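# Roll the bicycle into the floor rack and stow its kickstand

## Task

Get the bicycle into the floor stand so that one of its wheels sits inside the slot, near the slot's closed end, with the kickstand raised completely. At the finish the bike must be motionless and must not have toppled or be left leaning, and the stand must be the only thing in contact with it (no wall, furniture piece or loose item). The stand is loose on the floor and can slide.

## Robot and tools

Robot: TidyBot++, a mobile base (0.54 m long, 0.50 m wide, 0.38 m tall) on four powered casters, carrying a single seven-joint arm that ends in a two-finger gripper. The shoulder sits 0.12 m ahead of the base centre and 0.68 m above the floor. Upper arm 0.42 m, forearm 0.31 m, hand 0.31 m. Two cameras: base_camera (fixed pinhole on the front of the base, about 0.34 m up, tilted toward the floor ahead, 644x364 images) and wrist_camera (fisheye on the hand, looking along the fingers, 644x476 images). Occasionally the scene briefly pulls on a held part or shoves a loose object.

Frames. Base frame: origin on the floor below the base centre, x ahead, y to the left, z up, in metres. The odometry frame is the base frame as it was when the scene began. base_odometry reports x, y and heading in that frame; heading is in rad, left positive, from -3.142 to 3.142, and it counts wheel turns, so slip looks like travel. base_tilt is in degrees, with forward and right lean positive. hand_pose is the absolute pose, in the base frame, of the point between the finger pads: its z axis runs out along the fingers and the fingers close along its y axis.

move: one call = one action built from base, joints, target and speeds; cameras and blocking are extra. Motions in one action begin together.
- base: an object holding any of translate_m (forward positive, -2 to 2 m), strafe_m (left positive, -2 to 2 m), rotate_rad (counter-clockwise seen from above positive, -6.3 to 6.3 rad). These are offsets relative to where the base measured itself in the latest state report, along its axes at that moment, not positions.
- joints: an object of absolute joint angles in rad by name. joint_1_rad any angle, positive turns the arm clockwise viewed from above (opposite to heading). joint_2_rad -2.249 to 2.249 (0 = upper arm vertical, positive leans it forward). joint_3_rad any angle. joint_4_rad -2.579 to 2.579 (0 = straight; with joint_3_rad at 3.14, negative folds the forearm forward). joint_5_rad any angle. joint_6_rad -2.099 to 2.099 (0 = hand in line with forearm). joint_7_rad any angle (hand pointing down: positive is counter-clockwise from above; at 1.57 fingers open left/right). gripper_pos 0 (open, about 85 mm gap) to 1 (closed); gap is roughly 85 x (1 - gripper_pos) mm. Tolerance for done: 0.039 rad for joints 1-4, 0.095 for 5-7, 0.03 for the gripper. Any-angle joints go the short way round, so turn in steps under half a turn.
- target: a single list of seven numbers [x, y, z, qw, qx, qy, qz], an absolute hand pose in the base frame, metres plus unit quaternion. With target, joints may only contain gripper_pos. The controller chooses the joint angles itself; the hand may arc, overshoot, and usually stops within about 3 cm. To fix position, add (wanted minus hand_pose) to the last target's x, y, z. To keep a loaded hand still, resend the hand_target values. Pointing down, the hand reaches at most about 0.94 m high, and only near the base. Low forward poses close to the base can end far off or drive the arm into the base.
- speeds: caps for this action: translate_m and strafe_m 0.05 to 0.5 m/s, rotate_rad 0.1 to 1.57 rad/s. When translating and strafing together, give the cap under only one of them.
- cameras: list of base_camera, wrist_camera or all; [] gives no images. blocking: true (default) returns once everything rests; false returns within about 0.5 s while motion continues.
A move with no action just reports state and images.

wait(seconds 0 to 10, cameras): lets time pass and reports; wait(0) shows a running move in the line earlier move. stop(cameras): brakes all your running motions; braked parts say stopped and may keep pressing. zoom_image(camera, region [x0, y0, x1, y1] in pixels from the top-left, at most 504x504): closer look at that camera's newest image. read_manual(section "licences"): licence texts only. finished_scene(scene = the current scene's integer number): ends the scene for good; the bike must already meet the goal without the robot.

Result lines. move: done, or the worst status. base_status, joint_status, hand_status: moving, done, off_target (resting away from target, maybe still pushing), stopped, contact_stop, time_out, not_followed, torque_fault, limit_stop_at_motor_heat. "joint command not followed" or "pose unreachable" with a cause means a built-in check withheld the arm (for example self-collision); nothing stops the arm hitting the base. on_its_own lists uncommanded behaviour. motor_effort gives percent of maximum per motor, peak in brackets. hand_target is where the joint targets would place the hand; a held load sags below it. Motor temperatures lists each arm joint; MOTOR HOT appears at 60 °C and an over-temperature stop at 75 °C. ARM HIT flags a hard arm impact. pictures names cameras in image order. If a call is refused, or an unplanned stop (contact_stop, time_out, torque fault) appears, the later move, wait and finished_scene calls in that reply are skipped.

Cautions. A blocked base or joint keeps pushing; send new commands to release it. Torque sensors fault at 104.5 N m (joints 1-4) and 51.3 N m (joints 5-7), freezing the arm for 10 s. Driving or turning while the arm snags something above about 0.6 m can tip the robot; sideways or horizontal pushes on a raised hand can lift wheels; back away or retract the arm to recover. Avoid dropping or releasing moving parts, slamming, hard pushes, excessive grip force on parts still resting on something, and letting the bike or rack fall. Keep the loose rack from being shoved away.

Each tool is called after "Request:" by a JSON object that holds its "fn" and its "kwargs", one argument or row to a line.

## Session

Request:
{"fn": "move", "kwargs": {

}}

Scene clock: 0.00 s.
Motor temperatures (°C): [38 35 34 39 38 51 44]
base_odometry: x=+0.000 y=+0.000 heading=+0.000
base_tilt: forward=+0.0 right=+0.6
base_status: not commanded
joint_positions: joint_1_rad=+0.018 joint_2_rad=-0.322 joint_3_rad=+3.139 joint_4_rad=-2.542 joint_5_rad=+0.018 joint_6_rad=-0.861 joint_7_rad=+1.593 gripper_pos=+0.000
joint_status: not commanded
motor_effort: joint_1_rad=+0 joint_2_rad=-1 joint_3_rad=+1 joint_4_rad=+14 joint_5_rad=-2 joint_6_rad=+1 joint_7_rad=+1
hand_pose: x=+0.2550 y=-0.0050 z=+0.5801 quat_wxyz=(+0.008, +0.999, +0.009, +0.030) (m; base frame)
hand_target: x=+0.2549 y=-0.0050 z=+0.5801 quat_wxyz=(+0.008, +0.999, +0.009, +0.030) (m; base frame)
hand_status: not commanded
pictures: base_camera, wrist_camera

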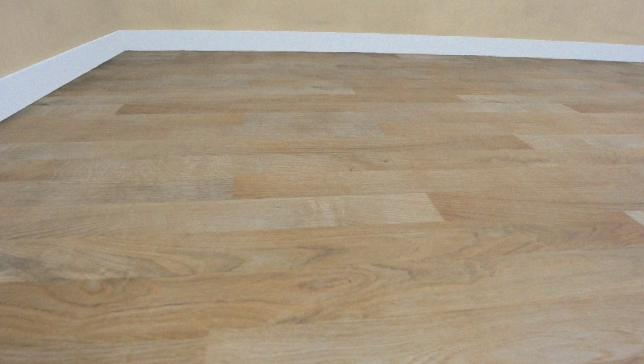

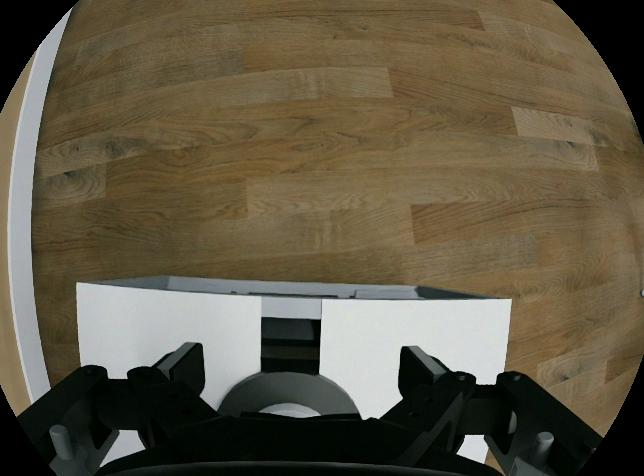

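Request:
{"fn": "move", "kwargs": {
  "joints": {"joint_1_rad": 1.2, "joint_6_rad": 0.35},
  "cameras": ["wrist_camera"]
}}

Request:
{"fn": "move", "kwargs": {
  "joints": {"joint_1_rad": 2.6},
  "cameras": ["wrist_camera"]
}}

Request:
{"fn": "move", "kwargs": {
  "joints": {"joint_1_rad": 4.0},
  "cameras": ["wrist_camera"]
}}

Scene clock: 3.13 s.
Motor temperatures (°C): [38 35 34 39 38 51 44]
move: done
base_odometry: x=+0.000 y=+0.000 heading=+0.000
base_tilt: forward=+0.0 right=+0.6
base_status: not commanded
joint_positions: joint_1_rad=+1.181 joint_2_rad=-0.322 joint_3_rad=+3.139 joint_4_rad=-2.542 joint_5_rad=+0.018 joint_6_rad=+0.312 joint_7_rad=+1.593 gripper_pos=+0.000
joint_status: all done
motor_effort: joint_1_rad=+0(1) joint_2_rad=-5(6) joint_3_rad=+0(1) joint_4_rad=+19(19) joint_5_rad=-1(3) joint_6_rad=+8(9) joint_7_rad=+0(1)
hand_pose: x=+0.2790 y=-0.3786 z=+0.7876 quat_wxyz=(+0.329, +0.688, -0.438, +0.475) (m; base frame)
hand_target: x=+0.2734 y=-0.3848 z=+0.7988 quat_wxyz=(+0.342, +0.675, -0.439, +0.485) (m; base frame)
hand_status: not commanded
pictures: wrist_camera
camera_calibration:
wrist_camera: T_world_to_cam=[[-0.920003, -0.387864, 0.0561702, 0.059201], [-0.191726, 0.320424, -0.927669, 0.96009], [0.341811, -0.864228, -0.369155, 0.00996263], [0, 0, 0, 1]] pos_world=[0.235134, -0.276064, 0.890998]

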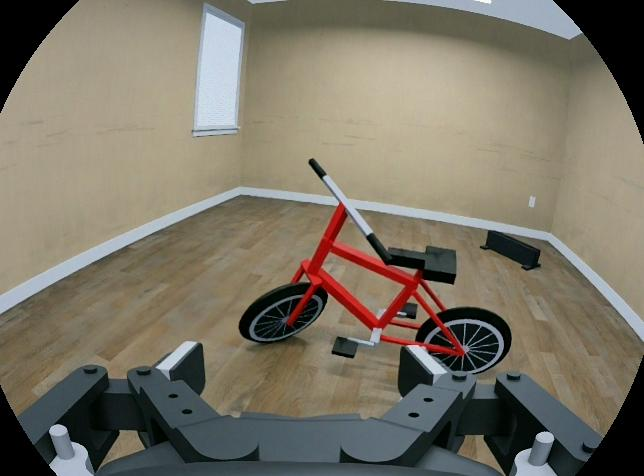

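Scene clock: 5.80 s.
Motor temperatures (°C): [38 35 34 39 38 51 44]
move: done
base_odometry: x=+0.000 y=+0.000 heading=+0.000
base_tilt: forward=+0.0 right=+0.6
base_status: not commanded
joint_positions: joint_1_rad=+2.581 joint_2_rad=-0.322 joint_3_rad=+3.139 joint_4_rad=-2.542 joint_5_rad=+0.018 joint_6_rad=+0.314 joint_7_rad=+1.593 gripper_pos=+0.000
joint_status: all done
motor_effort: joint_1_rad=+0(1) joint_2_rad=-5(6) joint_3_rad=+0(1) joint_4_rad=+19(19) joint_5_rad=-1(2) joint_6_rad=+8(8) joint_7_rad=+0(1)
hand_pose: x=-0.2271 y=-0.2222 z=+0.7883 quat_wxyz=(+0.559, +0.244, -0.778, +0.152) (m; base frame)
hand_target: x=-0.2340 y=-0.2176 z=+0.7988 quat_wxyz=(+0.574, +0.233, -0.770, +0.150) (m; base frame)
hand_status: not commanded
pictures: wrist_camera
camera_calibration:
wrist_camera: T_world_to_cam=[[-0.538466, 0.840773, 0.05616, 0.0138186], [0.281328, 0.242197, -0.928545, 0.904318], [-0.794297, -0.484191, -0.366948, 0.143091], [0, 0, 0, 1]] pos_world=[-0.133312, -0.161358, 0.89143]

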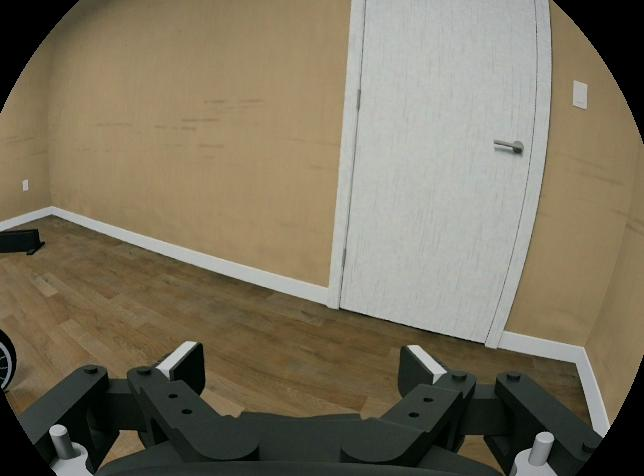

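Scene clock: 8.43 s.
Motor temperatures (°C): [38 35 34 39 38 51 44]
move: done
base_odometry: x=+0.000 y=+0.000 heading=+0.000
base_tilt: forward=+0.0 right=+0.6
base_status: not commanded
joint_positions: joint_1_rad=+3.981 joint_2_rad=-0.322 joint_3_rad=+3.139 joint_4_rad=-2.542 joint_5_rad=+0.018 joint_6_rad=+0.314 joint_7_rad=+1.593 gripper_pos=+0.000
joint_status: all done
motor_effort: joint_1_rad=+0(1) joint_2_rad=-5(6) joint_3_rad=+0(1) joint_4_rad=+19(19) joint_5_rad=-2(2) joint_6_rad=+8(8) joint_7_rad=+1(1)
hand_pose: x=-0.1588 y=+0.3032 z=+0.7884 quat_wxyz=(+0.525, -0.315, -0.752, -0.244) (m; base frame)
hand_target: x=-0.1554 y=+0.3109 z=+0.7988 quat_wxyz=(+0.536, -0.318, -0.739, -0.255) (m; base frame)
hand_status: not commanded
pictures: wrist_camera
camera_calibration:
wrist_camera: T_world_to_cam=[[0.736943, 0.673619, 0.0561587, -0.137952], [0.286329, -0.235824, -0.928656, 0.903789], [-0.612317, 0.700446, -0.366665, 0.12117], [0, 0, 0, 1]] pos_world=[-0.0829232, 0.22119, 0.891486]

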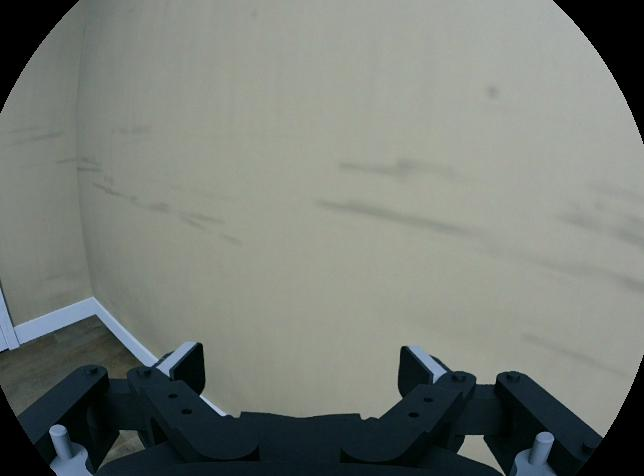

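Request:
{"fn": "move", "kwargs": {
  "joints": {"joint_1_rad": 2.4},
  "cameras": []
}}

Request:
{"fn": "move", "kwargs": {
  "joints": {"joint_1_rad": 1.4},
  "cameras": ["wrist_camera"]
}}

Request:
{"fn": "zoom_image", "kwargs": {
  "camera": "wrist_camera",
  "region": [370, 190, 570, 290]
}}

Request:
{"fn": "zoom_image", "kwargs": {
  "camera": "wrist_camera",
  "region": [120, 120, 480, 400]
}}

Scene clock: 11.37 s.
Motor temperatures (°C): [38 35 34 39 38 51 44]
move: done
base_odometry: x=+0.000 y=+0.000 heading=+0.000
base_tilt: forward=+0.0 right=+0.6
base_status: not commanded
joint_positions: joint_1_rad=+2.419 joint_2_rad=-0.322 joint_3_rad=+3.139 joint_4_rad=-2.542 joint_5_rad=+0.018 joint_6_rad=+0.315 joint_7_rad=+1.593 gripper_pos=+0.000
joint_status: all done
motor_effort: joint_1_rad=+0(1) joint_2_rad=-6(6) joint_3_rad=+0(1) joint_4_rad=+19(19) joint_5_rad=-1(3) joint_6_rad=+8(8) joint_7_rad=+1(1)
hand_pose: x=-0.1867 y=-0.2752 z=+0.7885 quat_wxyz=(+0.545, +0.306, -0.756, +0.197) (m; base frame)
hand_target: x=-0.1837 y=-0.2833 z=+0.7988 quat_wxyz=(+0.556, +0.309, -0.743, +0.207) (m; base frame)
hand_status: not commanded
pictures: none
No camera images: "cameras" was empty.

Scene clock: 13.63 s.
Motor temperatures (°C): [38 35 34 39 38 51 44]
move: done
base_odometry: x=+0.000 y=+0.000 heading=+0.000
base_tilt: forward=-0.1 right=+0.6
base_status: not commanded
joint_positions: joint_1_rad=+1.419 joint_2_rad=-0.322 joint_3_rad=+3.139 joint_4_rad=-2.542 joint_5_rad=+0.018 joint_6_rad=+0.315 joint_7_rad=+1.593 gripper_pos=+0.000
joint_status: all done
motor_effort: joint_1_rad=+0(1) joint_2_rad=-6(6) joint_3_rad=+0(1) joint_4_rad=+18(19) joint_5_rad=-2(3) joint_6_rad=+8(8) joint_7_rad=+1(1)
hand_pose: x=+0.1854 y=-0.4059 z=+0.7885 quat_wxyz=(+0.384, +0.631, -0.516, +0.434) (m; base frame)
hand_target: x=+0.1939 y=-0.4078 z=+0.7988 quat_wxyz=(+0.389, +0.628, -0.504, +0.448) (m; base frame)
hand_status: not commanded
pictures: wrist_camera
camera_calibration:
wrist_camera: T_world_to_cam=[[-0.985512, -0.160041, 0.0561573, 0.0670222], [-0.110386, 0.353842, -0.928768, 0.951065], [0.12877, -0.921511, -0.366382, 0.0327154], [0, 0, 0, 1]] pos_world=[0.166823, -0.295653, 0.891541]

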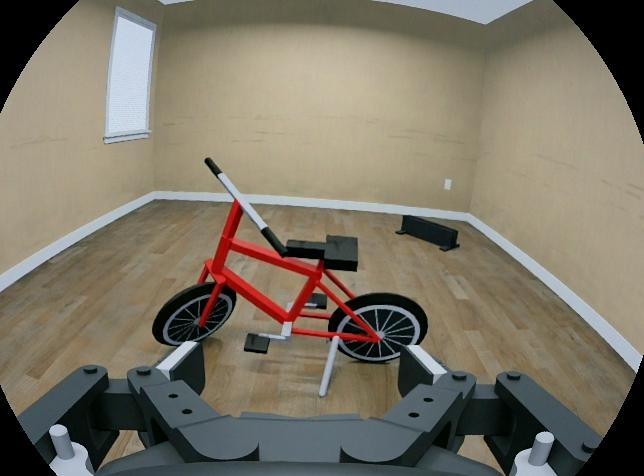

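Scaled by 2.520.

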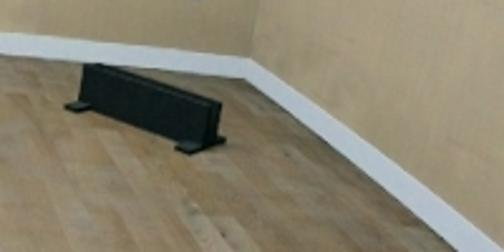

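Scaled by 1.400.

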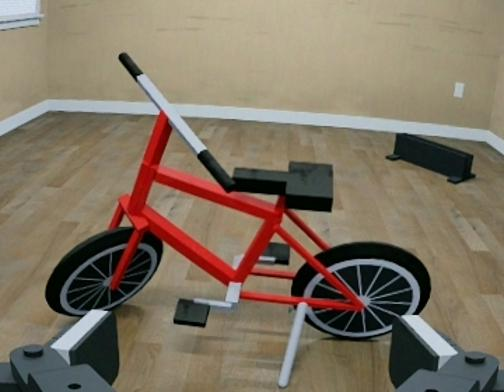

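Request:
{"fn": "move", "kwargs": {
  "base": {"translate_m": -0.75, "rotate_rad": -1.5},
  "joints": {"joint_1_rad": 0.0},
  "cameras": []
}}

Request:
{"fn": "move", "kwargs": {
  "base": {"translate_m": 1.2}
}}

Request:
{"fn": "zoom_image", "kwargs": {
  "camera": "wrist_camera",
  "region": [120, 120, 400, 340]
}}

Scene clock: 17.97 s.
Motor temperatures (°C): [38 35 34 39 38 51 44]
move: done
base_odometry: x=-0.750 y=+0.000 heading=-1.501
base_tilt: forward=+0.0 right=+0.6
base_status: done
joint_positions: joint_1_rad=+0.019 joint_2_rad=-0.322 joint_3_rad=+3.139 joint_4_rad=-2.542 joint_5_rad=+0.018 joint_6_rad=+0.315 joint_7_rad=+1.593 gripper_pos=+0.000
joint_status: all done
motor_effort: joint_1_rad=+0(1) joint_2_rad=-6(6) joint_3_rad=+0(2) joint_4_rad=+19(19) joint_5_rad=-2(2) joint_6_rad=+8(8) joint_7_rad=+1(1)
hand_pose: x=+0.5303 y=-0.0037 z=+0.7887 quat_wxyz=(+0.014, +0.815, +0.011, +0.579) (m; base frame)
hand_target: x=+0.5336 y=+0.0045 z=+0.7988 quat_wxyz=(+0.009, +0.805, +0.019, +0.593) (m; base frame)
hand_status: not commanded
pictures: none
No camera images: "cameras" was empty.

Scene clock: 21.73 s.
Motor temperatures (°C): [38 35 34 39 38 51 44]
move: done
base_odometry: x=-0.667 y=-1.197 heading=-1.502
base_tilt: forward=+0.0 right=+0.6
base_status: done
joint_positions: joint_1_rad=+0.019 joint_2_rad=-0.322 joint_3_rad=+3.139 joint_4_rad=-2.542 joint_5_rad=+0.018 joint_6_rad=+0.317 joint_7_rad=+1.593 gripper_pos=+0.000
joint_status: not commanded
motor_effort: joint_1_rad=+0(1) joint_2_rad=-6(8) joint_3_rad=+1(1) joint_4_rad=+19(20) joint_5_rad=-1(3) joint_6_rad=+8(9) joint_7_rad=+1(1)
hand_pose: x=+0.5305 y=-0.0036 z=+0.7891 quat_wxyz=(+0.014, +0.814, +0.011, +0.580) (m; base frame)
hand_target: x=+0.5336 y=+0.0045 z=+0.7988 quat_wxyz=(+0.009, +0.805, +0.019, +0.593) (m; base frame)
hand_status: not commanded
pictures: base_camera, wrist_camera
camera_calibration:
wrist_camera: T_world_to_cam=[[-0.0100864, -0.998372, 0.05614, -0.0490304], [-0.3656, -0.0485739, -0.929504, 0.981874], [0.930717, -0.0299001, -0.364515, -0.0644521], [0, 0, 0, 1]] pos_world=[0.418465, -0.00318434, 0.891914]

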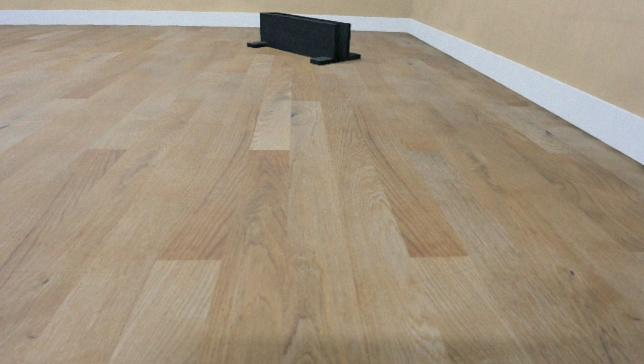

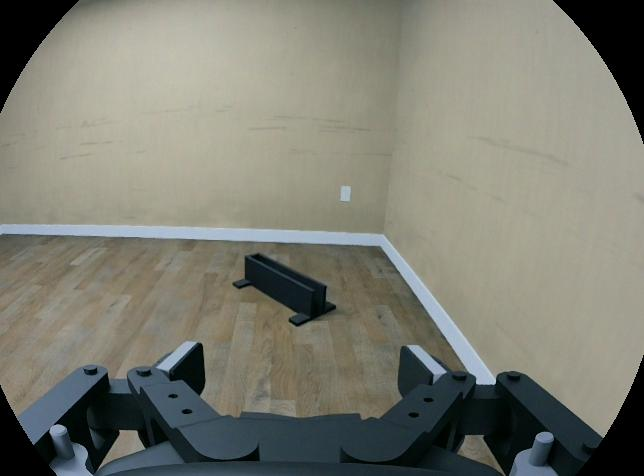

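Scaled by 1.800.

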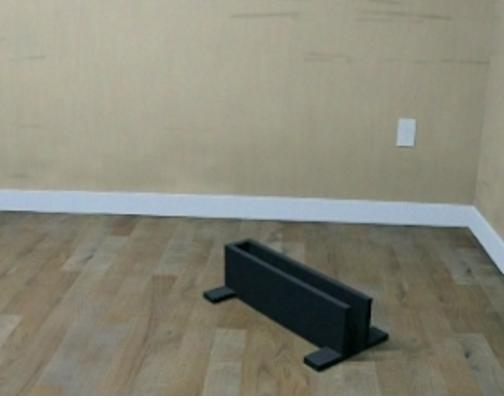

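Request:
{"fn": "zoom_image", "kwargs": {
  "camera": "wrist_camera",
  "region": [225, 240, 345, 335]
}}

Request:
{"fn": "zoom_image", "kwargs": {
  "camera": "base_camera",
  "region": [230, 0, 380, 80]
}}

Scaled by 4.200.

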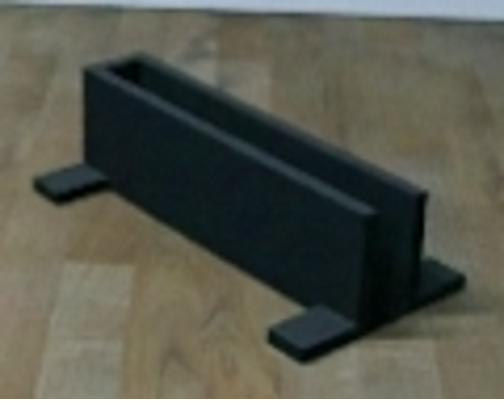

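Scaled by 3.360.

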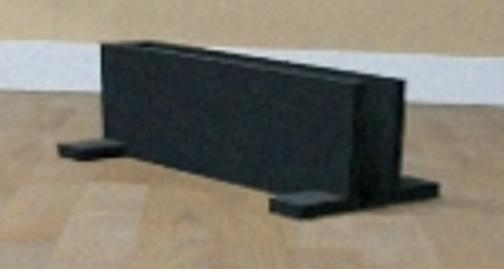

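Request:
{"fn": "move", "kwargs": {
  "base": {"translate_m": 1.15, "strafe_m": 0.1},
  "target": [0.62, 0.0, 0.45, 0, 0.922, 0.387, 0]
}}

Scene clock: 26.70 s.
Motor temperatures (°C): [38 35 34 39 38 51 44]
move: off_target
base_odometry: x=-0.488 y=-2.338 heading=-1.502
base_tilt: forward=+0.0 right=+0.6
base_status: done
joint_positions: joint_1_rad=-2.435 joint_2_rad=-1.214 joint_3_rad=+4.897 joint_4_rad=-1.678 joint_5_rad=+1.177 joint_6_rad=-1.296 joint_7_rad=+1.509 gripper_pos=+0.000
joint_status: not commanded
motor_effort: joint_1_rad=+0(2) joint_2_rad=+36(38) joint_3_rad=-15(17) joint_4_rad=+5(22) joint_5_rad=-1(4) joint_6_rad=+1(9) joint_7_rad=+1(1)
hand_pose: x=+0.6156 y=+0.0246 z=+0.4648 quat_wxyz=(-0.037, +0.915, +0.402, +0.017) (m; base frame)
hand_target: x=+0.6200 y=+0.0000 z=+0.4500 quat_wxyz=(+0.000, +0.922, +0.387, +0.000) (m; base frame)
hand_status: off_target (0.029 m and 5.0 deg from the pose sent, 0.351 m and 81.9 deg at the start)
pictures: base_camera, wrist_camera
camera_calibration:
wrist_camera: T_world_to_cam=[[0.746489, -0.664452, -0.035464, -0.433155], [-0.665279, -0.746303, -0.0208848, 0.492281], [-0.01259, 0.0391837, -0.999153, 0.612952], [0, 0, 0, 1]] pos_world=[0.658567, 0.0555622, 0.607352]

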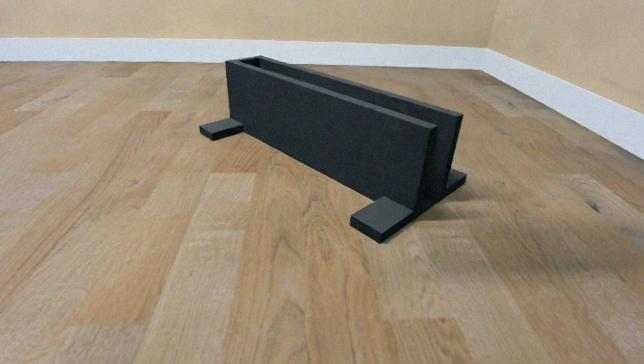

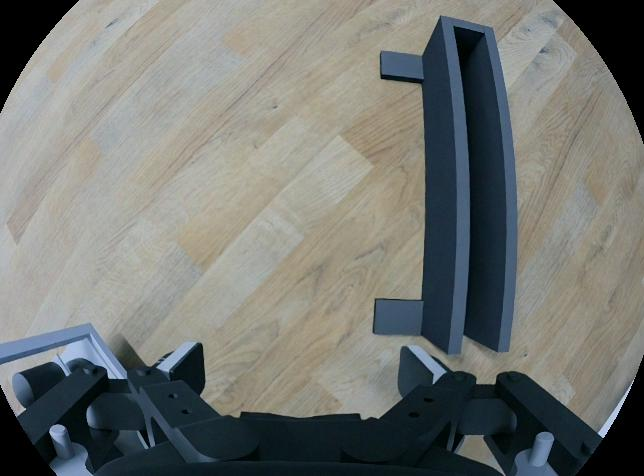

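Request:
{"fn": "move", "kwargs": {
  "base": {"translate_m": 0.258, "strafe_m": 0.02},
  "joints": {"joint_1_rad": 0.0, "joint_2_rad": 0.80, "joint_3_rad": 3.14, "joint_4_rad": -1.657, "joint_5_rad": 0.0, "joint_6_rad": -0.684, "joint_7_rad": 2.36, "gripper_pos": 0.32}
}}

Scene clock: 30.97 s.
Motor temperatures (°C): [38 35 34 39 38 51 44]
move: done
base_odometry: x=-0.450 y=-2.594 heading=-1.502
base_tilt: forward=+0.0 right=+0.6
base_status: done
joint_positions: joint_1_rad=-0.017 joint_2_rad=+0.782 joint_3_rad=+3.159 joint_4_rad=-1.660 joint_5_rad=+0.073 joint_6_rad=-0.729 joint_7_rad=+2.313 gripper_pos=+0.320
joint_status: all done
motor_effort: joint_1_rad=+0(3) joint_2_rad=-38(40) joint_3_rad=+0(17) joint_4_rad=+11(18) joint_5_rad=-1(4) joint_6_rad=+0(5) joint_7_rad=+0(2)
hand_pose: x=+0.6094 y=-0.0143 z=+0.4290 quat_wxyz=(+0.023, +0.920, +0.391, -0.025) (m; base frame)
hand_target: x=+0.6198 y=+0.0022 z=+0.4201 quat_wxyz=(+0.000, +0.923, +0.385, +0.001) (m; base frame)
hand_status: not commanded
pictures: base_camera, wrist_camera
camera_calibration:
wrist_camera: T_world_to_cam=[[0.730613, -0.681677, 0.0389984, -0.478184], [-0.681447, -0.7244, 0.104282, 0.414833], [-0.0428365, -0.102765, -0.993783, 0.592717], [0, 0, 0, 1]] pos_world=[0.657444, 0.0354488, 0.564421]

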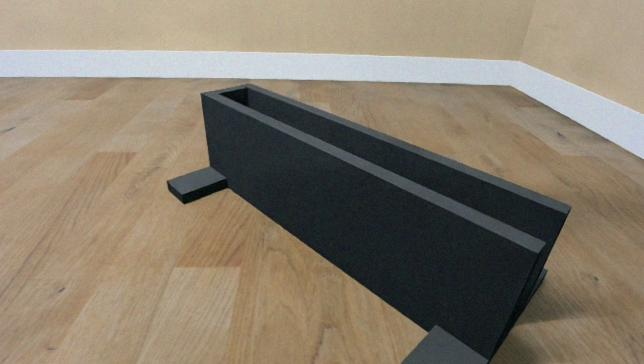

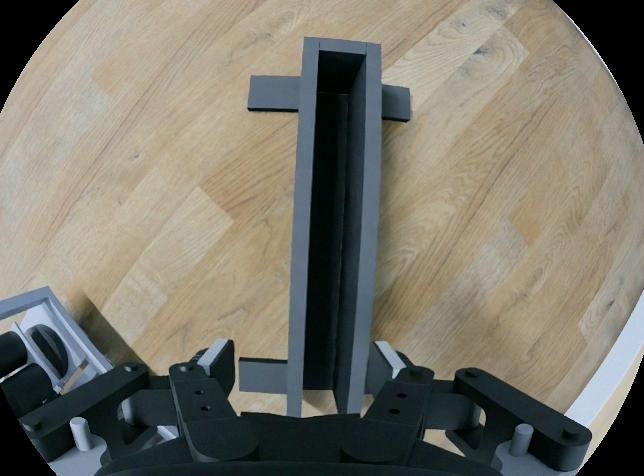

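Request:
{"fn": "move", "kwargs": {
  "joints": {"joint_1_rad": -0.03, "joint_2_rad": 1.28, "joint_3_rad": 3.14, "joint_4_rad": -1.477, "joint_5_rad": -0.03, "joint_6_rad": -0.37, "joint_7_rad": 2.34}
}}

Scene clock: 33.30 s.
Motor temperatures (°C): [38 36 34 39 38 51 44]
move: done
base_odometry: x=-0.450 y=-2.594 heading=-1.502
base_tilt: forward=+0.0 right=+0.6
base_status: not commanded
joint_positions: joint_1_rad=-0.017 joint_2_rad=+1.267 joint_3_rad=+3.158 joint_4_rad=-1.488 joint_5_rad=+0.040 joint_6_rad=-0.415 joint_7_rad=+2.315 gripper_pos=+0.320
joint_status: all done
motor_effort: joint_1_rad=+0(1) joint_2_rad=-42(46) joint_3_rad=+0(2) joint_4_rad=+6(11) joint_5_rad=-1(3) joint_6_rad=+0(1) joint_7_rad=+1(1)
hand_pose: x=+0.6299 y=-0.0045 z=+0.2052 quat_wxyz=(+0.009, +0.922, +0.386, -0.019) (m; base frame)
hand_target: x=+0.6442 y=+0.0215 z=+0.1998 quat_wxyz=(-0.003, +0.926, +0.376, +0.009) (m; base frame)
hand_status: not commanded
pictures: base_camera, wrist_camera
camera_calibration:
wrist_camera: T_world_to_cam=[[0.723856, -0.6897, 0.018632, -0.469377], [-0.688514, -0.720342, 0.0840003, 0.467818], [-0.0445135, -0.0736325, -0.996292, 0.373878], [0, 0, 0, 1]] pos_world=[0.678504, 0.0407891, 0.34194]

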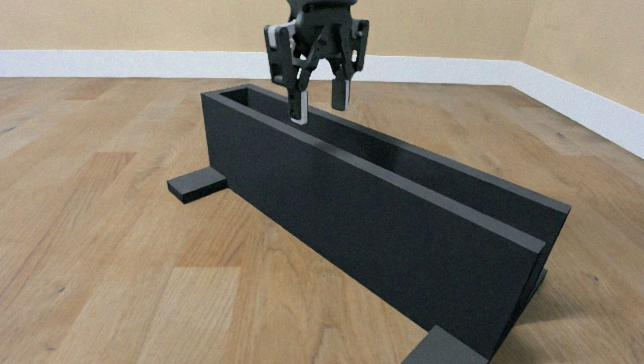

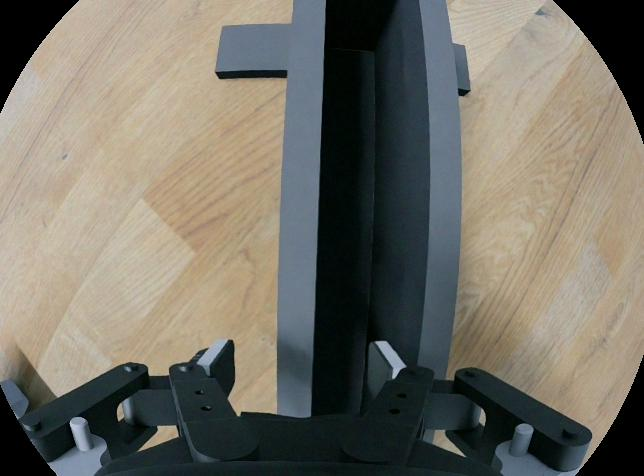

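Request:
{"fn": "zoom_image", "kwargs": {
  "camera": "base_camera",
  "region": [240, 60, 400, 180]
}}

Request:
{"fn": "zoom_image", "kwargs": {
  "camera": "wrist_camera",
  "region": [180, 300, 460, 440]
}}

Scaled by 3.150.

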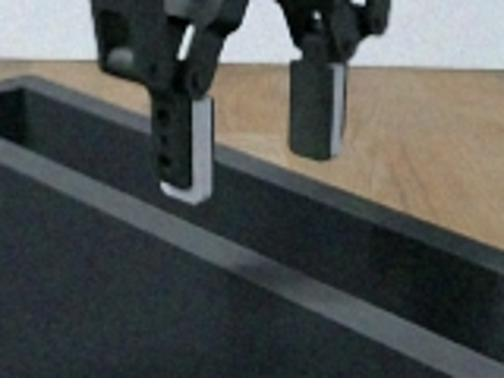

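Scaled by 1.800.

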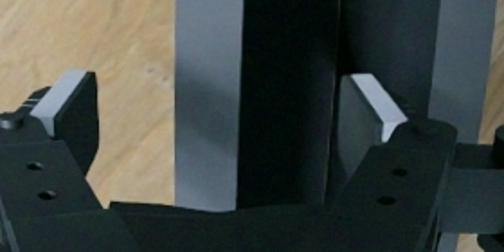

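Request:
{"fn": "move", "kwargs": {
  "joints": {"joint_1_rad": -0.045, "joint_2_rad": 1.415, "joint_3_rad": 3.12, "joint_4_rad": -1.386, "joint_5_rad": -0.06, "joint_6_rad": -0.31, "joint_7_rad": 2.34}
}}

Scene clock: 35.40 s.
Motor temperatures (°C): [38 36 34 39 38 51 44]
move: done
base_odometry: x=-0.450 y=-2.594 heading=-1.502
base_tilt: forward=+0.0 right=+0.6
base_status: not commanded
joint_positions: joint_1_rad=-0.029 joint_2_rad=+1.405 joint_3_rad=+3.136 joint_4_rad=-1.395 joint_5_rad=+0.010 joint_6_rad=-0.352 joint_7_rad=+2.315 gripper_pos=+0.320
joint_status: all done
motor_effort: joint_1_rad=+0(1) joint_2_rad=-43(46) joint_3_rad=-1(2) joint_4_rad=+6(8) joint_5_rad=-1(2) joint_6_rad=+0(1) joint_7_rad=+0(1)
hand_pose: x=+0.6360 y=+0.0186 z=+0.1439 quat_wxyz=(-0.003, +0.924, +0.382, -0.004) (m; base frame)
hand_target: x=+0.6478 y=+0.0442 z=+0.1403 quat_wxyz=(-0.014, +0.928, +0.371, +0.021) (m; base frame)
hand_status: not commanded
pictures: base_camera, wrist_camera
camera_calibration:
wrist_camera: T_world_to_cam=[[0.716457, -0.697572, 0.00909786, -0.450407], [-0.697142, -0.715405, 0.046785, 0.504598], [-0.0261273, -0.0398619, -0.998864, 0.302805], [0, 0, 0, 1]] pos_world=[0.682385, 0.0588708, 0.282951]

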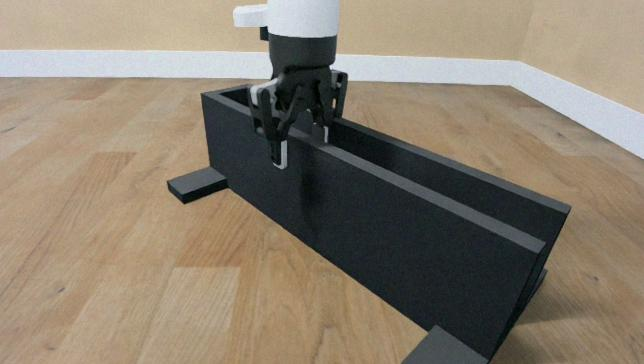

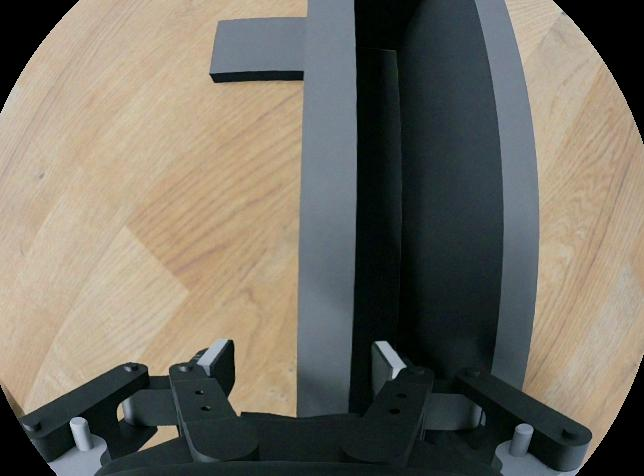

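Request:
{"fn": "move", "kwargs": {
  "joints": {"joint_1_rad": -0.035, "joint_2_rad": 1.455, "joint_3_rad": 3.12, "joint_4_rad": -1.355, "joint_5_rad": -0.06, "joint_6_rad": -0.3, "joint_7_rad": 2.34},
  "cameras": []
}}

Request:
{"fn": "move", "kwargs": {
  "joints": {"gripper_pos": 1.0}
}}

Scene clock: 36.23 s.
Motor temperatures (°C): [38 36 34 39 38 51 44]
move: done
base_odometry: x=-0.450 y=-2.594 heading=-1.502
base_tilt: forward=+0.0 right=+0.6
base_status: not commanded
joint_positions: joint_1_rad=-0.029 joint_2_rad=+1.435 joint_3_rad=+3.136 joint_4_rad=-1.362 joint_5_rad=+0.010 joint_6_rad=-0.341 joint_7_rad=+2.315 gripper_pos=+0.320
joint_status: all done
motor_effort: joint_1_rad=+0(1) joint_2_rad=-43(45) joint_3_rad=-1(2) joint_4_rad=+6(8) joint_5_rad=-1(2) joint_6_rad=+0(1) joint_7_rad=+1(2)
hand_pose: x=+0.6430 y=+0.0189 z=+0.1316 quat_wxyz=(+0.000, +0.924, +0.382, +0.002) (m; base frame)
hand_target: x=+0.6482 y=+0.0387 z=+0.1226 quat_wxyz=(-0.013, +0.930, +0.366, +0.022) (m; base frame)
hand_status: not commanded
pictures: none
No camera images: "cameras" was empty.

Scene clock: 37.17 s.
Motor temperatures (°C): [38 36 34 39 38 51 44]
move: off_target
base_odometry: x=-0.450 y=-2.594 heading=-1.502
base_tilt: forward=+0.0 right=+0.6
base_status: not commanded
joint_positions: joint_1_rad=-0.027 joint_2_rad=+1.434 joint_3_rad=+3.136 joint_4_rad=-1.361 joint_5_rad=+0.009 joint_6_rad=-0.339 joint_7_rad=+2.315 gripper_pos=+0.804
joint_status: gripper_pos off_target (ended at +0.804, target +1.000)
motor_effort: joint_1_rad=-3(4) joint_2_rad=-41(44) joint_3_rad=-4(7) joint_4_rad=+7(9) joint_5_rad=-3(3) joint_6_rad=+2(5) joint_7_rad=+1(1)
hand_pose: x=+0.6447 y=+0.0184 z=+0.1321 quat_wxyz=(+0.000, +0.925, +0.381, +0.004) (m; base frame)
hand_target: x=+0.6482 y=+0.0387 z=+0.1226 quat_wxyz=(-0.013, +0.930, +0.366, +0.022) (m; base frame)
hand_status: not commanded
pictures: base_camera, wrist_camera
camera_calibration:
wrist_camera: T_world_to_cam=[[0.714323, -0.699501, 0.0210107, -0.456892], [-0.699764, -0.713577, 0.0337349, 0.514443], [-0.00860479, -0.0388001, -0.99921, 0.280023], [0, 0, 0, 1]] pos_world=[0.688767, 0.0583635, 0.272046]

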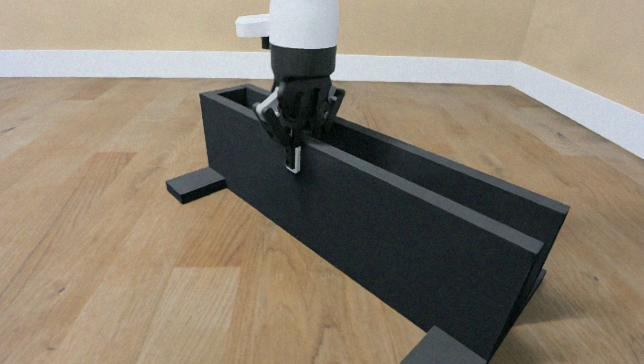

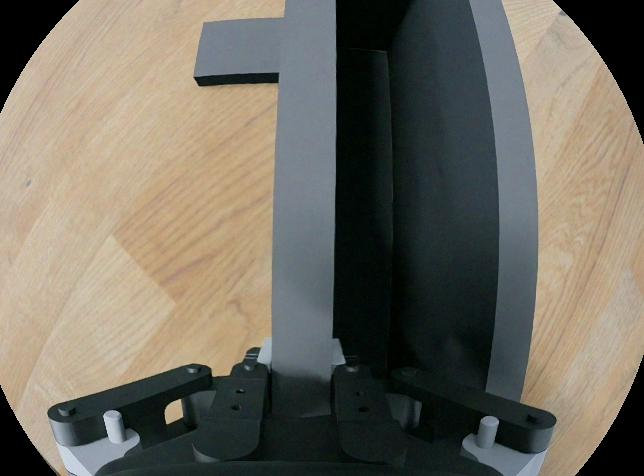

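Request:
{"fn": "move", "kwargs": {
  "joints": {"joint_2_rad": 1.36},
  "cameras": ["base_camera"]
}}

Scene clock: 38.17 s.
Motor temperatures (°C): [38 36 34 39 38 51 44]
move: off_target
base_odometry: x=-0.450 y=-2.594 heading=-1.502
base_tilt: forward=+0.0 right=+0.6
base_status: not commanded
joint_positions: joint_1_rad=-0.027 joint_2_rad=+1.433 joint_3_rad=+3.136 joint_4_rad=-1.361 joint_5_rad=+0.008 joint_6_rad=-0.339 joint_7_rad=+2.315 gripper_pos=+0.804
joint_status: joint_2_rad off_target (ended at +1.433, target +1.360)
motor_effort: joint_1_rad=-1(3) joint_2_rad=-53(53) joint_3_rad=-2(4) joint_4_rad=+9(9) joint_5_rad=-2(3) joint_6_rad=+1(3) joint_7_rad=+1(1)
hand_pose: x=+0.6453 y=+0.0186 z=+0.1328 quat_wxyz=(+0.000, +0.925, +0.380, +0.005) (m; base frame)
hand_target: x=+0.6988 y=+0.0405 z=+0.1755 quat_wxyz=(+0.003, +0.928, +0.366, +0.066) (m; base frame)
hand_status: not commanded
pictures: base_camera

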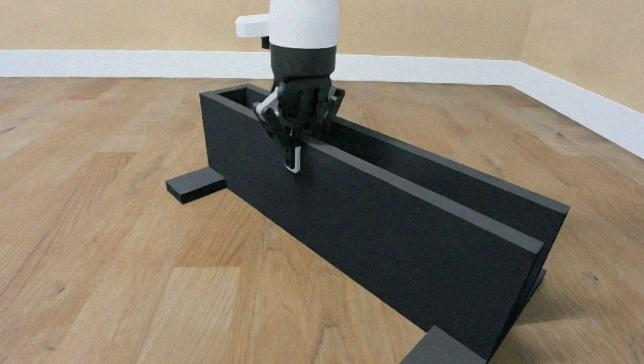

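Request:
{"fn": "move", "kwargs": {
  "joints": {"joint_2_rad": 1.27},
  "cameras": ["base_camera"]
}}

Scene clock: 39.50 s.
Motor temperatures (°C): [38 36 34 39 38 51 44]
move: off_target
base_odometry: x=-0.450 y=-2.594 heading=-1.502
base_tilt: forward=+0.0 right=+0.6
base_status: not commanded
joint_positions: joint_1_rad=-0.027 joint_2_rad=+1.340 joint_3_rad=+3.133 joint_4_rad=-1.372 joint_5_rad=+0.006 joint_6_rad=-0.337 joint_7_rad=+2.315 gripper_pos=+0.804
joint_status: joint_2_rad off_target (ended at +1.340, target +1.270)
motor_effort: joint_1_rad=+0(1) joint_2_rad=-57(60) joint_3_rad=-1(2) joint_4_rad=+11(13) joint_5_rad=-1(2) joint_6_rad=+3(4) joint_7_rad=+1(1)
hand_pose: x=+0.6883 y=+0.0215 z=+0.1827 quat_wxyz=(+0.014, +0.924, +0.379, +0.045) (m; base frame)
hand_target: x=+0.7419 y=+0.0420 z=+0.2297 quat_wxyz=(+0.018, +0.924, +0.365, +0.109) (m; base frame)
hand_status: not commanded
pictures: base_camera

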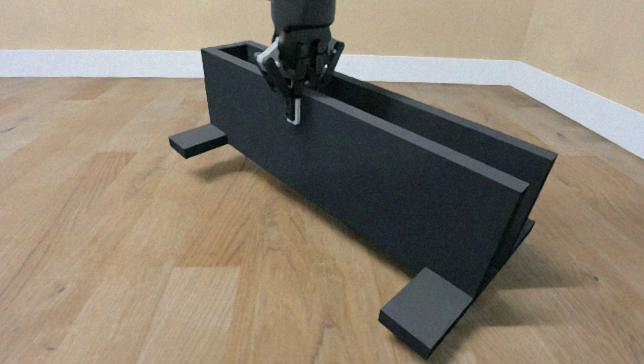

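Request:
{"fn": "move", "kwargs": {
  "base": {"translate_m": 0.13, "strafe_m": 2.0},
  "speeds": {"strafe_m": 0.4},
  "joints": {"joint_2_rad": 1.25, "joint_6_rad": -0.4, "joint_7_rad": 3.17}
}}

Scene clock: 47.50 s.
Motor temperatures (°C): [38 37 34 39 38 51 44]
move: off_target
base_odometry: x=+1.554 y=-2.587 heading=-1.503
base_tilt: forward=+0.0 right=+0.6
base_status: done
joint_positions: joint_1_rad=-0.037 joint_2_rad=+1.339 joint_3_rad=+3.125 joint_4_rad=-1.372 joint_5_rad=+0.001 joint_6_rad=-0.374 joint_7_rad=+3.127 gripper_pos=+0.804
joint_status: joint_2_rad off_target (ended at +1.339, target +1.250); the others done
motor_effort: joint_1_rad=+0(4) joint_2_rad=-57(59) joint_3_rad=-2(4) joint_4_rad=+11(13) joint_5_rad=-1(4) joint_6_rad=+3(4) joint_7_rad=+1(3)
hand_pose: x=+0.6765 y=+0.0317 z=+0.1823 quat_wxyz=(+0.014, +0.697, +0.716, +0.026) (m; base frame)
hand_target: x=+0.7203 y=+0.0429 z=+0.2366 quat_wxyz=(+0.031, +0.700, +0.711, +0.065) (m; base frame)
hand_status: not commanded
pictures: base_camera, wrist_camera
camera_calibration:
wrist_camera: T_world_to_cam=[[0.996427, 0.0407249, 0.0739974, -0.695339], [0.0389068, -0.998908, 0.0258475, 0.0552689], [0.0749692, -0.0228762, -0.996923, 0.273487], [0, 0, 0, 1]] pos_world=[0.670201, 0.0897825, 0.32267]

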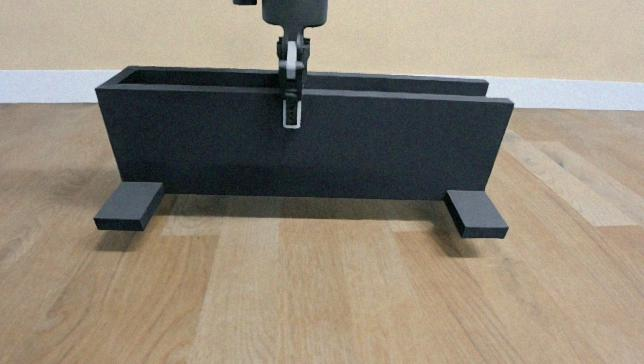

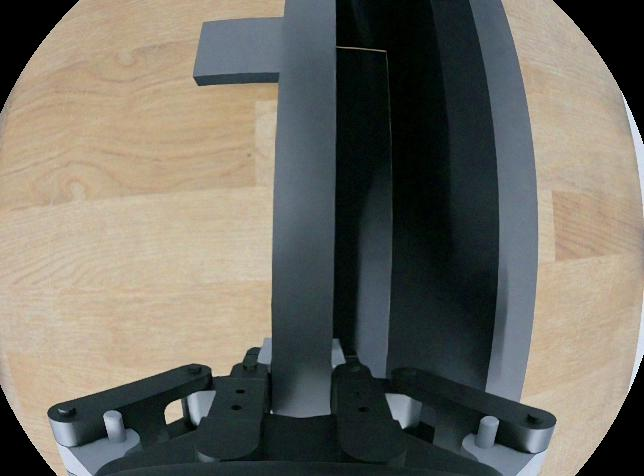

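Request:
{"fn": "move", "kwargs": {
  "base": {"translate_m": -1.99, "strafe_m": 0.23},
  "speeds": {"translate_m": 0.4},
  "joints": {"joint_7_rad": 3.21},
  "cameras": ["base_camera"]
}}

Request:
{"fn": "move", "kwargs": {
  "base": {"translate_m": -0.04, "strafe_m": -0.32},
  "speeds": {"strafe_m": 0.3},
  "cameras": ["base_camera"]
}}

Scene clock: 53.97 s.
Motor temperatures (°C): [38 38 34 39 38 51 44]
move: done
base_odometry: x=+1.649 y=-0.585 heading=-1.503
base_tilt: forward=+0.0 right=+0.6
base_status: done
joint_positions: joint_1_rad=-0.037 joint_2_rad=+1.333 joint_3_rad=+3.125 joint_4_rad=-1.377 joint_5_rad=+0.001 joint_6_rad=-0.380 joint_7_rad=+3.174 gripper_pos=+0.804
joint_status: all done
motor_effort: joint_1_rad=+0(2) joint_2_rad=-57(59) joint_3_rad=-2(3) joint_4_rad=+11(14) joint_5_rad=-2(3) joint_6_rad=+3(4) joint_7_rad=+1(1)
hand_pose: x=+0.6742 y=+0.0316 z=+0.1846 quat_wxyz=(+0.012, +0.681, +0.732, +0.023) (m; base frame)
hand_target: x=+0.7203 y=+0.0429 z=+0.2366 quat_wxyz=(+0.032, +0.686, +0.724, +0.064) (m; base frame)
hand_status: not commanded
pictures: base_camera

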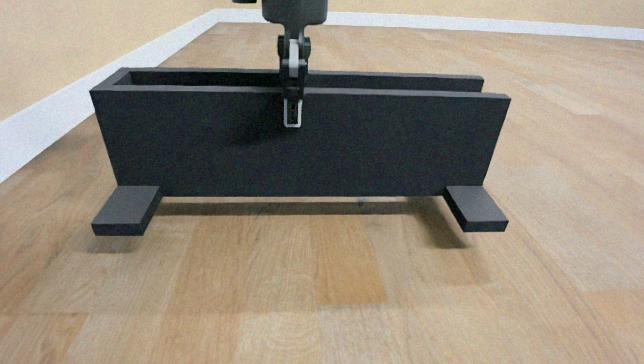

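Scene clock: 56.00 s.
Motor temperatures (°C): [38 39 34 39 38 51 44]
move: done
base_odometry: x=+1.327 y=-0.567 heading=-1.503
base_tilt: forward=+0.0 right=+0.6
base_status: done
joint_positions: joint_1_rad=-0.032 joint_2_rad=+1.333 joint_3_rad=+3.124 joint_4_rad=-1.377 joint_5_rad=+0.001 joint_6_rad=-0.380 joint_7_rad=+3.174 gripper_pos=+0.804
joint_status: not commanded
motor_effort: joint_1_rad=+0(4) joint_2_rad=-57(58) joint_3_rad=-3(5) joint_4_rad=+11(12) joint_5_rad=-2(3) joint_6_rad=+3(3) joint_7_rad=+1(1)
hand_pose: x=+0.6743 y=+0.0294 z=+0.1846 quat_wxyz=(+0.012, +0.682, +0.731, +0.024) (m; base frame)
hand_target: x=+0.7203 y=+0.0429 z=+0.2366 quat_wxyz=(+0.032, +0.686, +0.724, +0.064) (m; base frame)
hand_status: not commanded
pictures: base_camera

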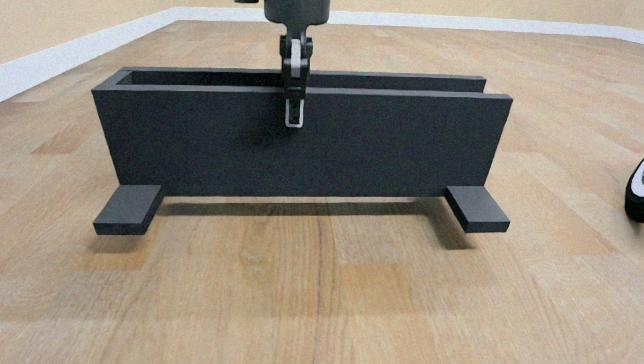

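Request:
{"fn": "move", "kwargs": {
  "base": {"translate_m": -0.04},
  "joints": {"joint_2_rad": 1.33, "joint_4_rad": -1.355, "joint_6_rad": -0.32},
  "cameras": ["base_camera"]
}}

Request:
{"fn": "move", "kwargs": {
  "joints": {"joint_2_rad": 1.37, "joint_6_rad": -0.3},
  "cameras": ["base_camera"]
}}

Scene clock: 57.50 s.
Motor temperatures (°C): [38 39 34 39 38 51 44]
move: off_target
base_odometry: x=+1.324 y=-0.527 heading=-1.503
base_tilt: forward=+0.0 right=+0.6
base_status: done
joint_positions: joint_1_rad=-0.032 joint_2_rad=+1.392 joint_3_rad=+3.124 joint_4_rad=-1.378 joint_5_rad=+0.001 joint_6_rad=-0.357 joint_7_rad=+3.174 gripper_pos=+0.804
joint_status: joint_2_rad off_target (ended at +1.392, target +1.330); the others done
motor_effort: joint_1_rad=+0(2) joint_2_rad=-56(60) joint_3_rad=-2(3) joint_4_rad=+10(13) joint_5_rad=-1(3) joint_6_rad=+2(4) joint_7_rad=+1(1)
hand_pose: x=+0.6513 y=+0.0287 z=+0.1530 quat_wxyz=(-0.001, +0.683, +0.730, +0.011) (m; base frame)
hand_target: x=+0.7076 y=+0.0412 z=+0.1922 quat_wxyz=(+0.034, +0.687, +0.723, +0.063) (m; base frame)
hand_status: not commanded
pictures: base_camera

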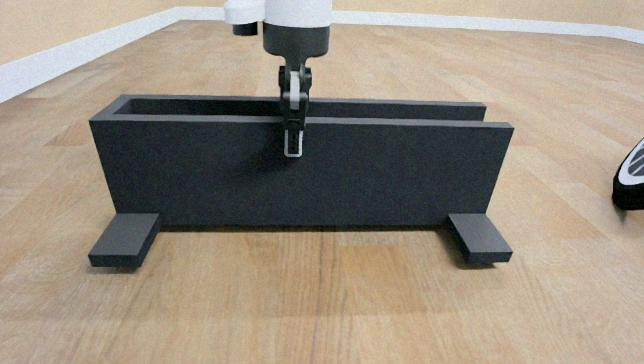

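Scene clock: 58.30 s.
Motor temperatures (°C): [38 39 34 39 38 51 44]
move: off_target
base_odometry: x=+1.324 y=-0.527 heading=-1.503
base_tilt: forward=+0.0 right=+0.6
base_status: not commanded
joint_positions: joint_1_rad=-0.032 joint_2_rad=+1.416 joint_3_rad=+3.124 joint_4_rad=-1.377 joint_5_rad=+0.001 joint_6_rad=-0.344 joint_7_rad=+3.174 gripper_pos=+0.804
joint_status: joint_2_rad off_target (ended at +1.416, target +1.370); the others done
motor_effort: joint_1_rad=+0(0) joint_2_rad=-55(57) joint_3_rad=-2(3) joint_4_rad=+9(10) joint_5_rad=-1(3) joint_6_rad=+1(2) joint_7_rad=+1(1)
hand_pose: x=+0.6425 y=+0.0285 z=+0.1400 quat_wxyz=(-0.005, +0.683, +0.730, +0.007) (m; base frame)
hand_target: x=+0.6937 y=+0.0403 z=+0.1697 quat_wxyz=(+0.027, +0.688, +0.723, +0.055) (m; base frame)
hand_status: not commanded
pictures: base_camera

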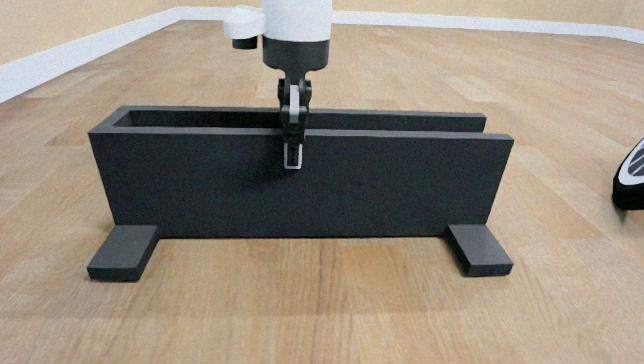

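Request:
{"fn": "move", "kwargs": {
  "joints": {"joint_2_rad": 1.44, "joint_6_rad": -0.3},
  "cameras": []
}}

Request:
{"fn": "move", "kwargs": {
  "joints": {"gripper_pos": 0.32},
  "cameras": ["base_camera"]
}}

Scene clock: 59.20 s.
Motor temperatures (°C): [38 39 34 39 38 51 44]
move: done
base_odometry: x=+1.324 y=-0.527 heading=-1.503
base_tilt: forward=+0.0 right=+0.6
base_status: not commanded
joint_positions: joint_1_rad=-0.032 joint_2_rad=+1.433 joint_3_rad=+3.124 joint_4_rad=-1.373 joint_5_rad=+0.001 joint_6_rad=-0.342 joint_7_rad=+3.174 gripper_pos=+0.804
joint_status: all done
motor_effort: joint_1_rad=-1(1) joint_2_rad=-42(56) joint_3_rad=-3(3) joint_4_rad=+8(11) joint_5_rad=-1(3) joint_6_rad=+3(6) joint_7_rad=+0(1)
hand_pose: x=+0.6368 y=+0.0283 z=+0.1320 quat_wxyz=(-0.008, +0.683, +0.730, +0.004) (m; base frame)
hand_target: x=+0.6565 y=+0.0390 z=+0.1307 quat_wxyz=(+0.002, +0.689, +0.724, +0.031) (m; base frame)
hand_status: not commanded
pictures: none
No camera images: "cameras" was empty.

Scene clock: 60.13 s.
Motor temperatures (°C): [38 39 34 39 38 51 44]
move: done
base_odometry: x=+1.324 y=-0.527 heading=-1.503
base_tilt: forward=+0.0 right=+0.6
base_status: not commanded
joint_positions: joint_1_rad=-0.032 joint_2_rad=+1.433 joint_3_rad=+3.124 joint_4_rad=-1.359 joint_5_rad=+0.001 joint_6_rad=-0.326 joint_7_rad=+3.174 gripper_pos=+0.320
joint_status: all done
motor_effort: joint_1_rad=+0(1) joint_2_rad=-44(46) joint_3_rad=-1(3) joint_4_rad=+6(9) joint_5_rad=-1(3) joint_6_rad=+0(4) joint_7_rad=+0(1)
hand_pose: x=+0.6498 y=+0.0287 z=+0.1333 quat_wxyz=(+0.002, +0.683, +0.730, +0.014) (m; base frame)
hand_target: x=+0.6565 y=+0.0390 z=+0.1307 quat_wxyz=(+0.002, +0.689, +0.724, +0.031) (m; base frame)
hand_status: not commanded
pictures: base_camera

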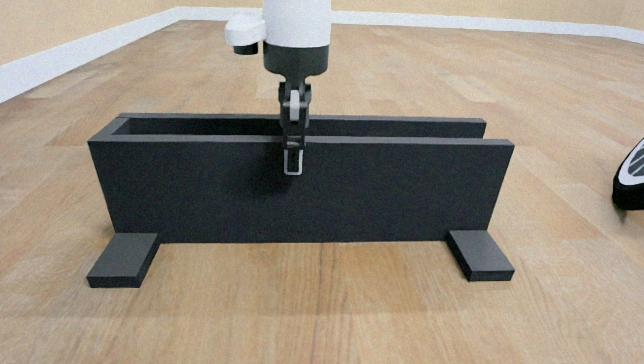

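Request:
{"fn": "move", "kwargs": {
  "joints": {"joint_2_rad": 1.29, "joint_4_rad": -1.477, "joint_6_rad": -0.36},
  "cameras": []
}}

Request:
{"fn": "move", "kwargs": {
  "joints": {"joint_1_rad": 0.0, "joint_2_rad": 0.3, "joint_4_rad": -1.9, "joint_6_rad": -0.2, "joint_7_rad": 1.57, "joint_5_rad": 0.0, "gripper_pos": 0},
  "base": {"rotate_rad": -0.5}
}}

Scene clock: 61.67 s.
Motor temperatures (°C): [38 39 34 39 38 51 44]
move: done
base_odometry: x=+1.324 y=-0.527 heading=-1.503
base_tilt: forward=+0.0 right=+0.6
base_status: not commanded
joint_positions: joint_1_rad=-0.032 joint_2_rad=+1.299 joint_3_rad=+3.124 joint_4_rad=-1.467 joint_5_rad=+0.001 joint_6_rad=-0.331 joint_7_rad=+3.174 gripper_pos=+0.320
joint_status: all done
motor_effort: joint_1_rad=+0(1) joint_2_rad=-43(46) joint_3_rad=-1(2) joint_4_rad=+6(7) joint_5_rad=-2(2) joint_6_rad=+0(1) joint_7_rad=+1(1)
hand_pose: x=+0.6528 y=+0.0288 z=+0.1915 quat_wxyz=(+0.010, +0.682, +0.731, +0.022) (m; base frame)
hand_target: x=+0.6418 y=+0.0395 z=+0.1952 quat_wxyz=(-0.010, +0.688, +0.726, +0.020) (m; base frame)
hand_status: not commanded
pictures: none
No camera images: "cameras" was empty.

Scene clock: 64.43 s.
Motor temperatures (°C): [38 39 34 39 38 51 44]
move: done
base_odometry: x=+1.324 y=-0.527 heading=-2.003
base_tilt: forward=+0.0 right=+0.6
base_status: done
joint_positions: joint_1_rad=-0.003 joint_2_rad=+0.317 joint_3_rad=+3.127 joint_4_rad=-1.886 joint_5_rad=+0.001 joint_6_rad=-0.239 joint_7_rad=+1.616 gripper_pos=+0.000
joint_status: all done
motor_effort: joint_1_rad=+0(7) joint_2_rad=-29(47) joint_3_rad=-1(5) joint_4_rad=+17(18) joint_5_rad=-1(3) joint_6_rad=+6(6) joint_7_rad=+1(2)
hand_pose: x=+0.7039 y=+0.0110 z=+0.6577 quat_wxyz=(+0.003, +0.939, +0.029, +0.343) (m; base frame)
hand_target: x=+0.7074 y=+0.0136 z=+0.6693 quat_wxyz=(-0.007, +0.932, +0.008, +0.362) (m; base frame)
hand_status: not commanded
pictures: base_camera, wrist_camera
camera_calibration:
wrist_camera: T_world_to_cam=[[0.0519533, -0.997472, 0.0484746, -0.0638876], [-0.788707, -0.0707574, -0.610684, 1.01222], [0.61257, -0.00650526, -0.790389, 0.230492], [0, 0, 0, 1]] pos_world=[0.660475, 0.00939562, 0.803424]

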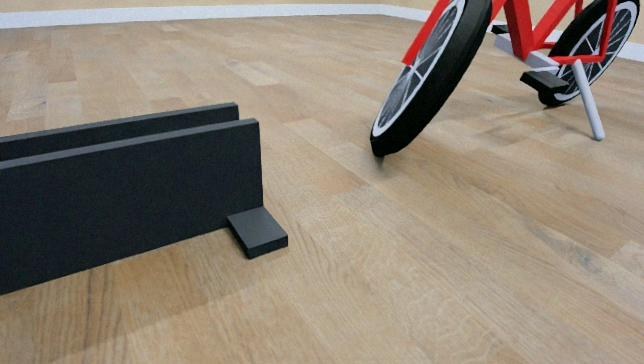

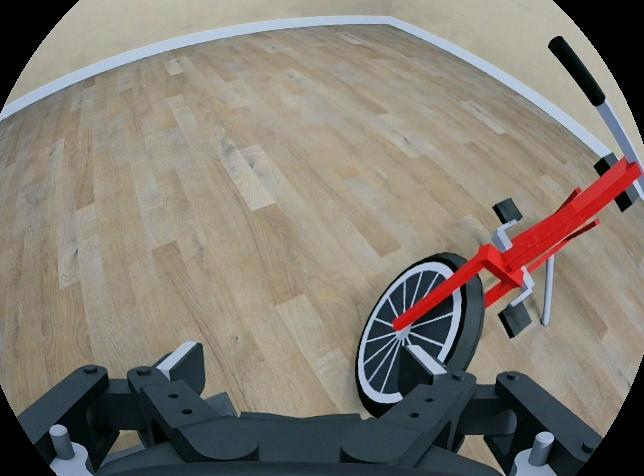

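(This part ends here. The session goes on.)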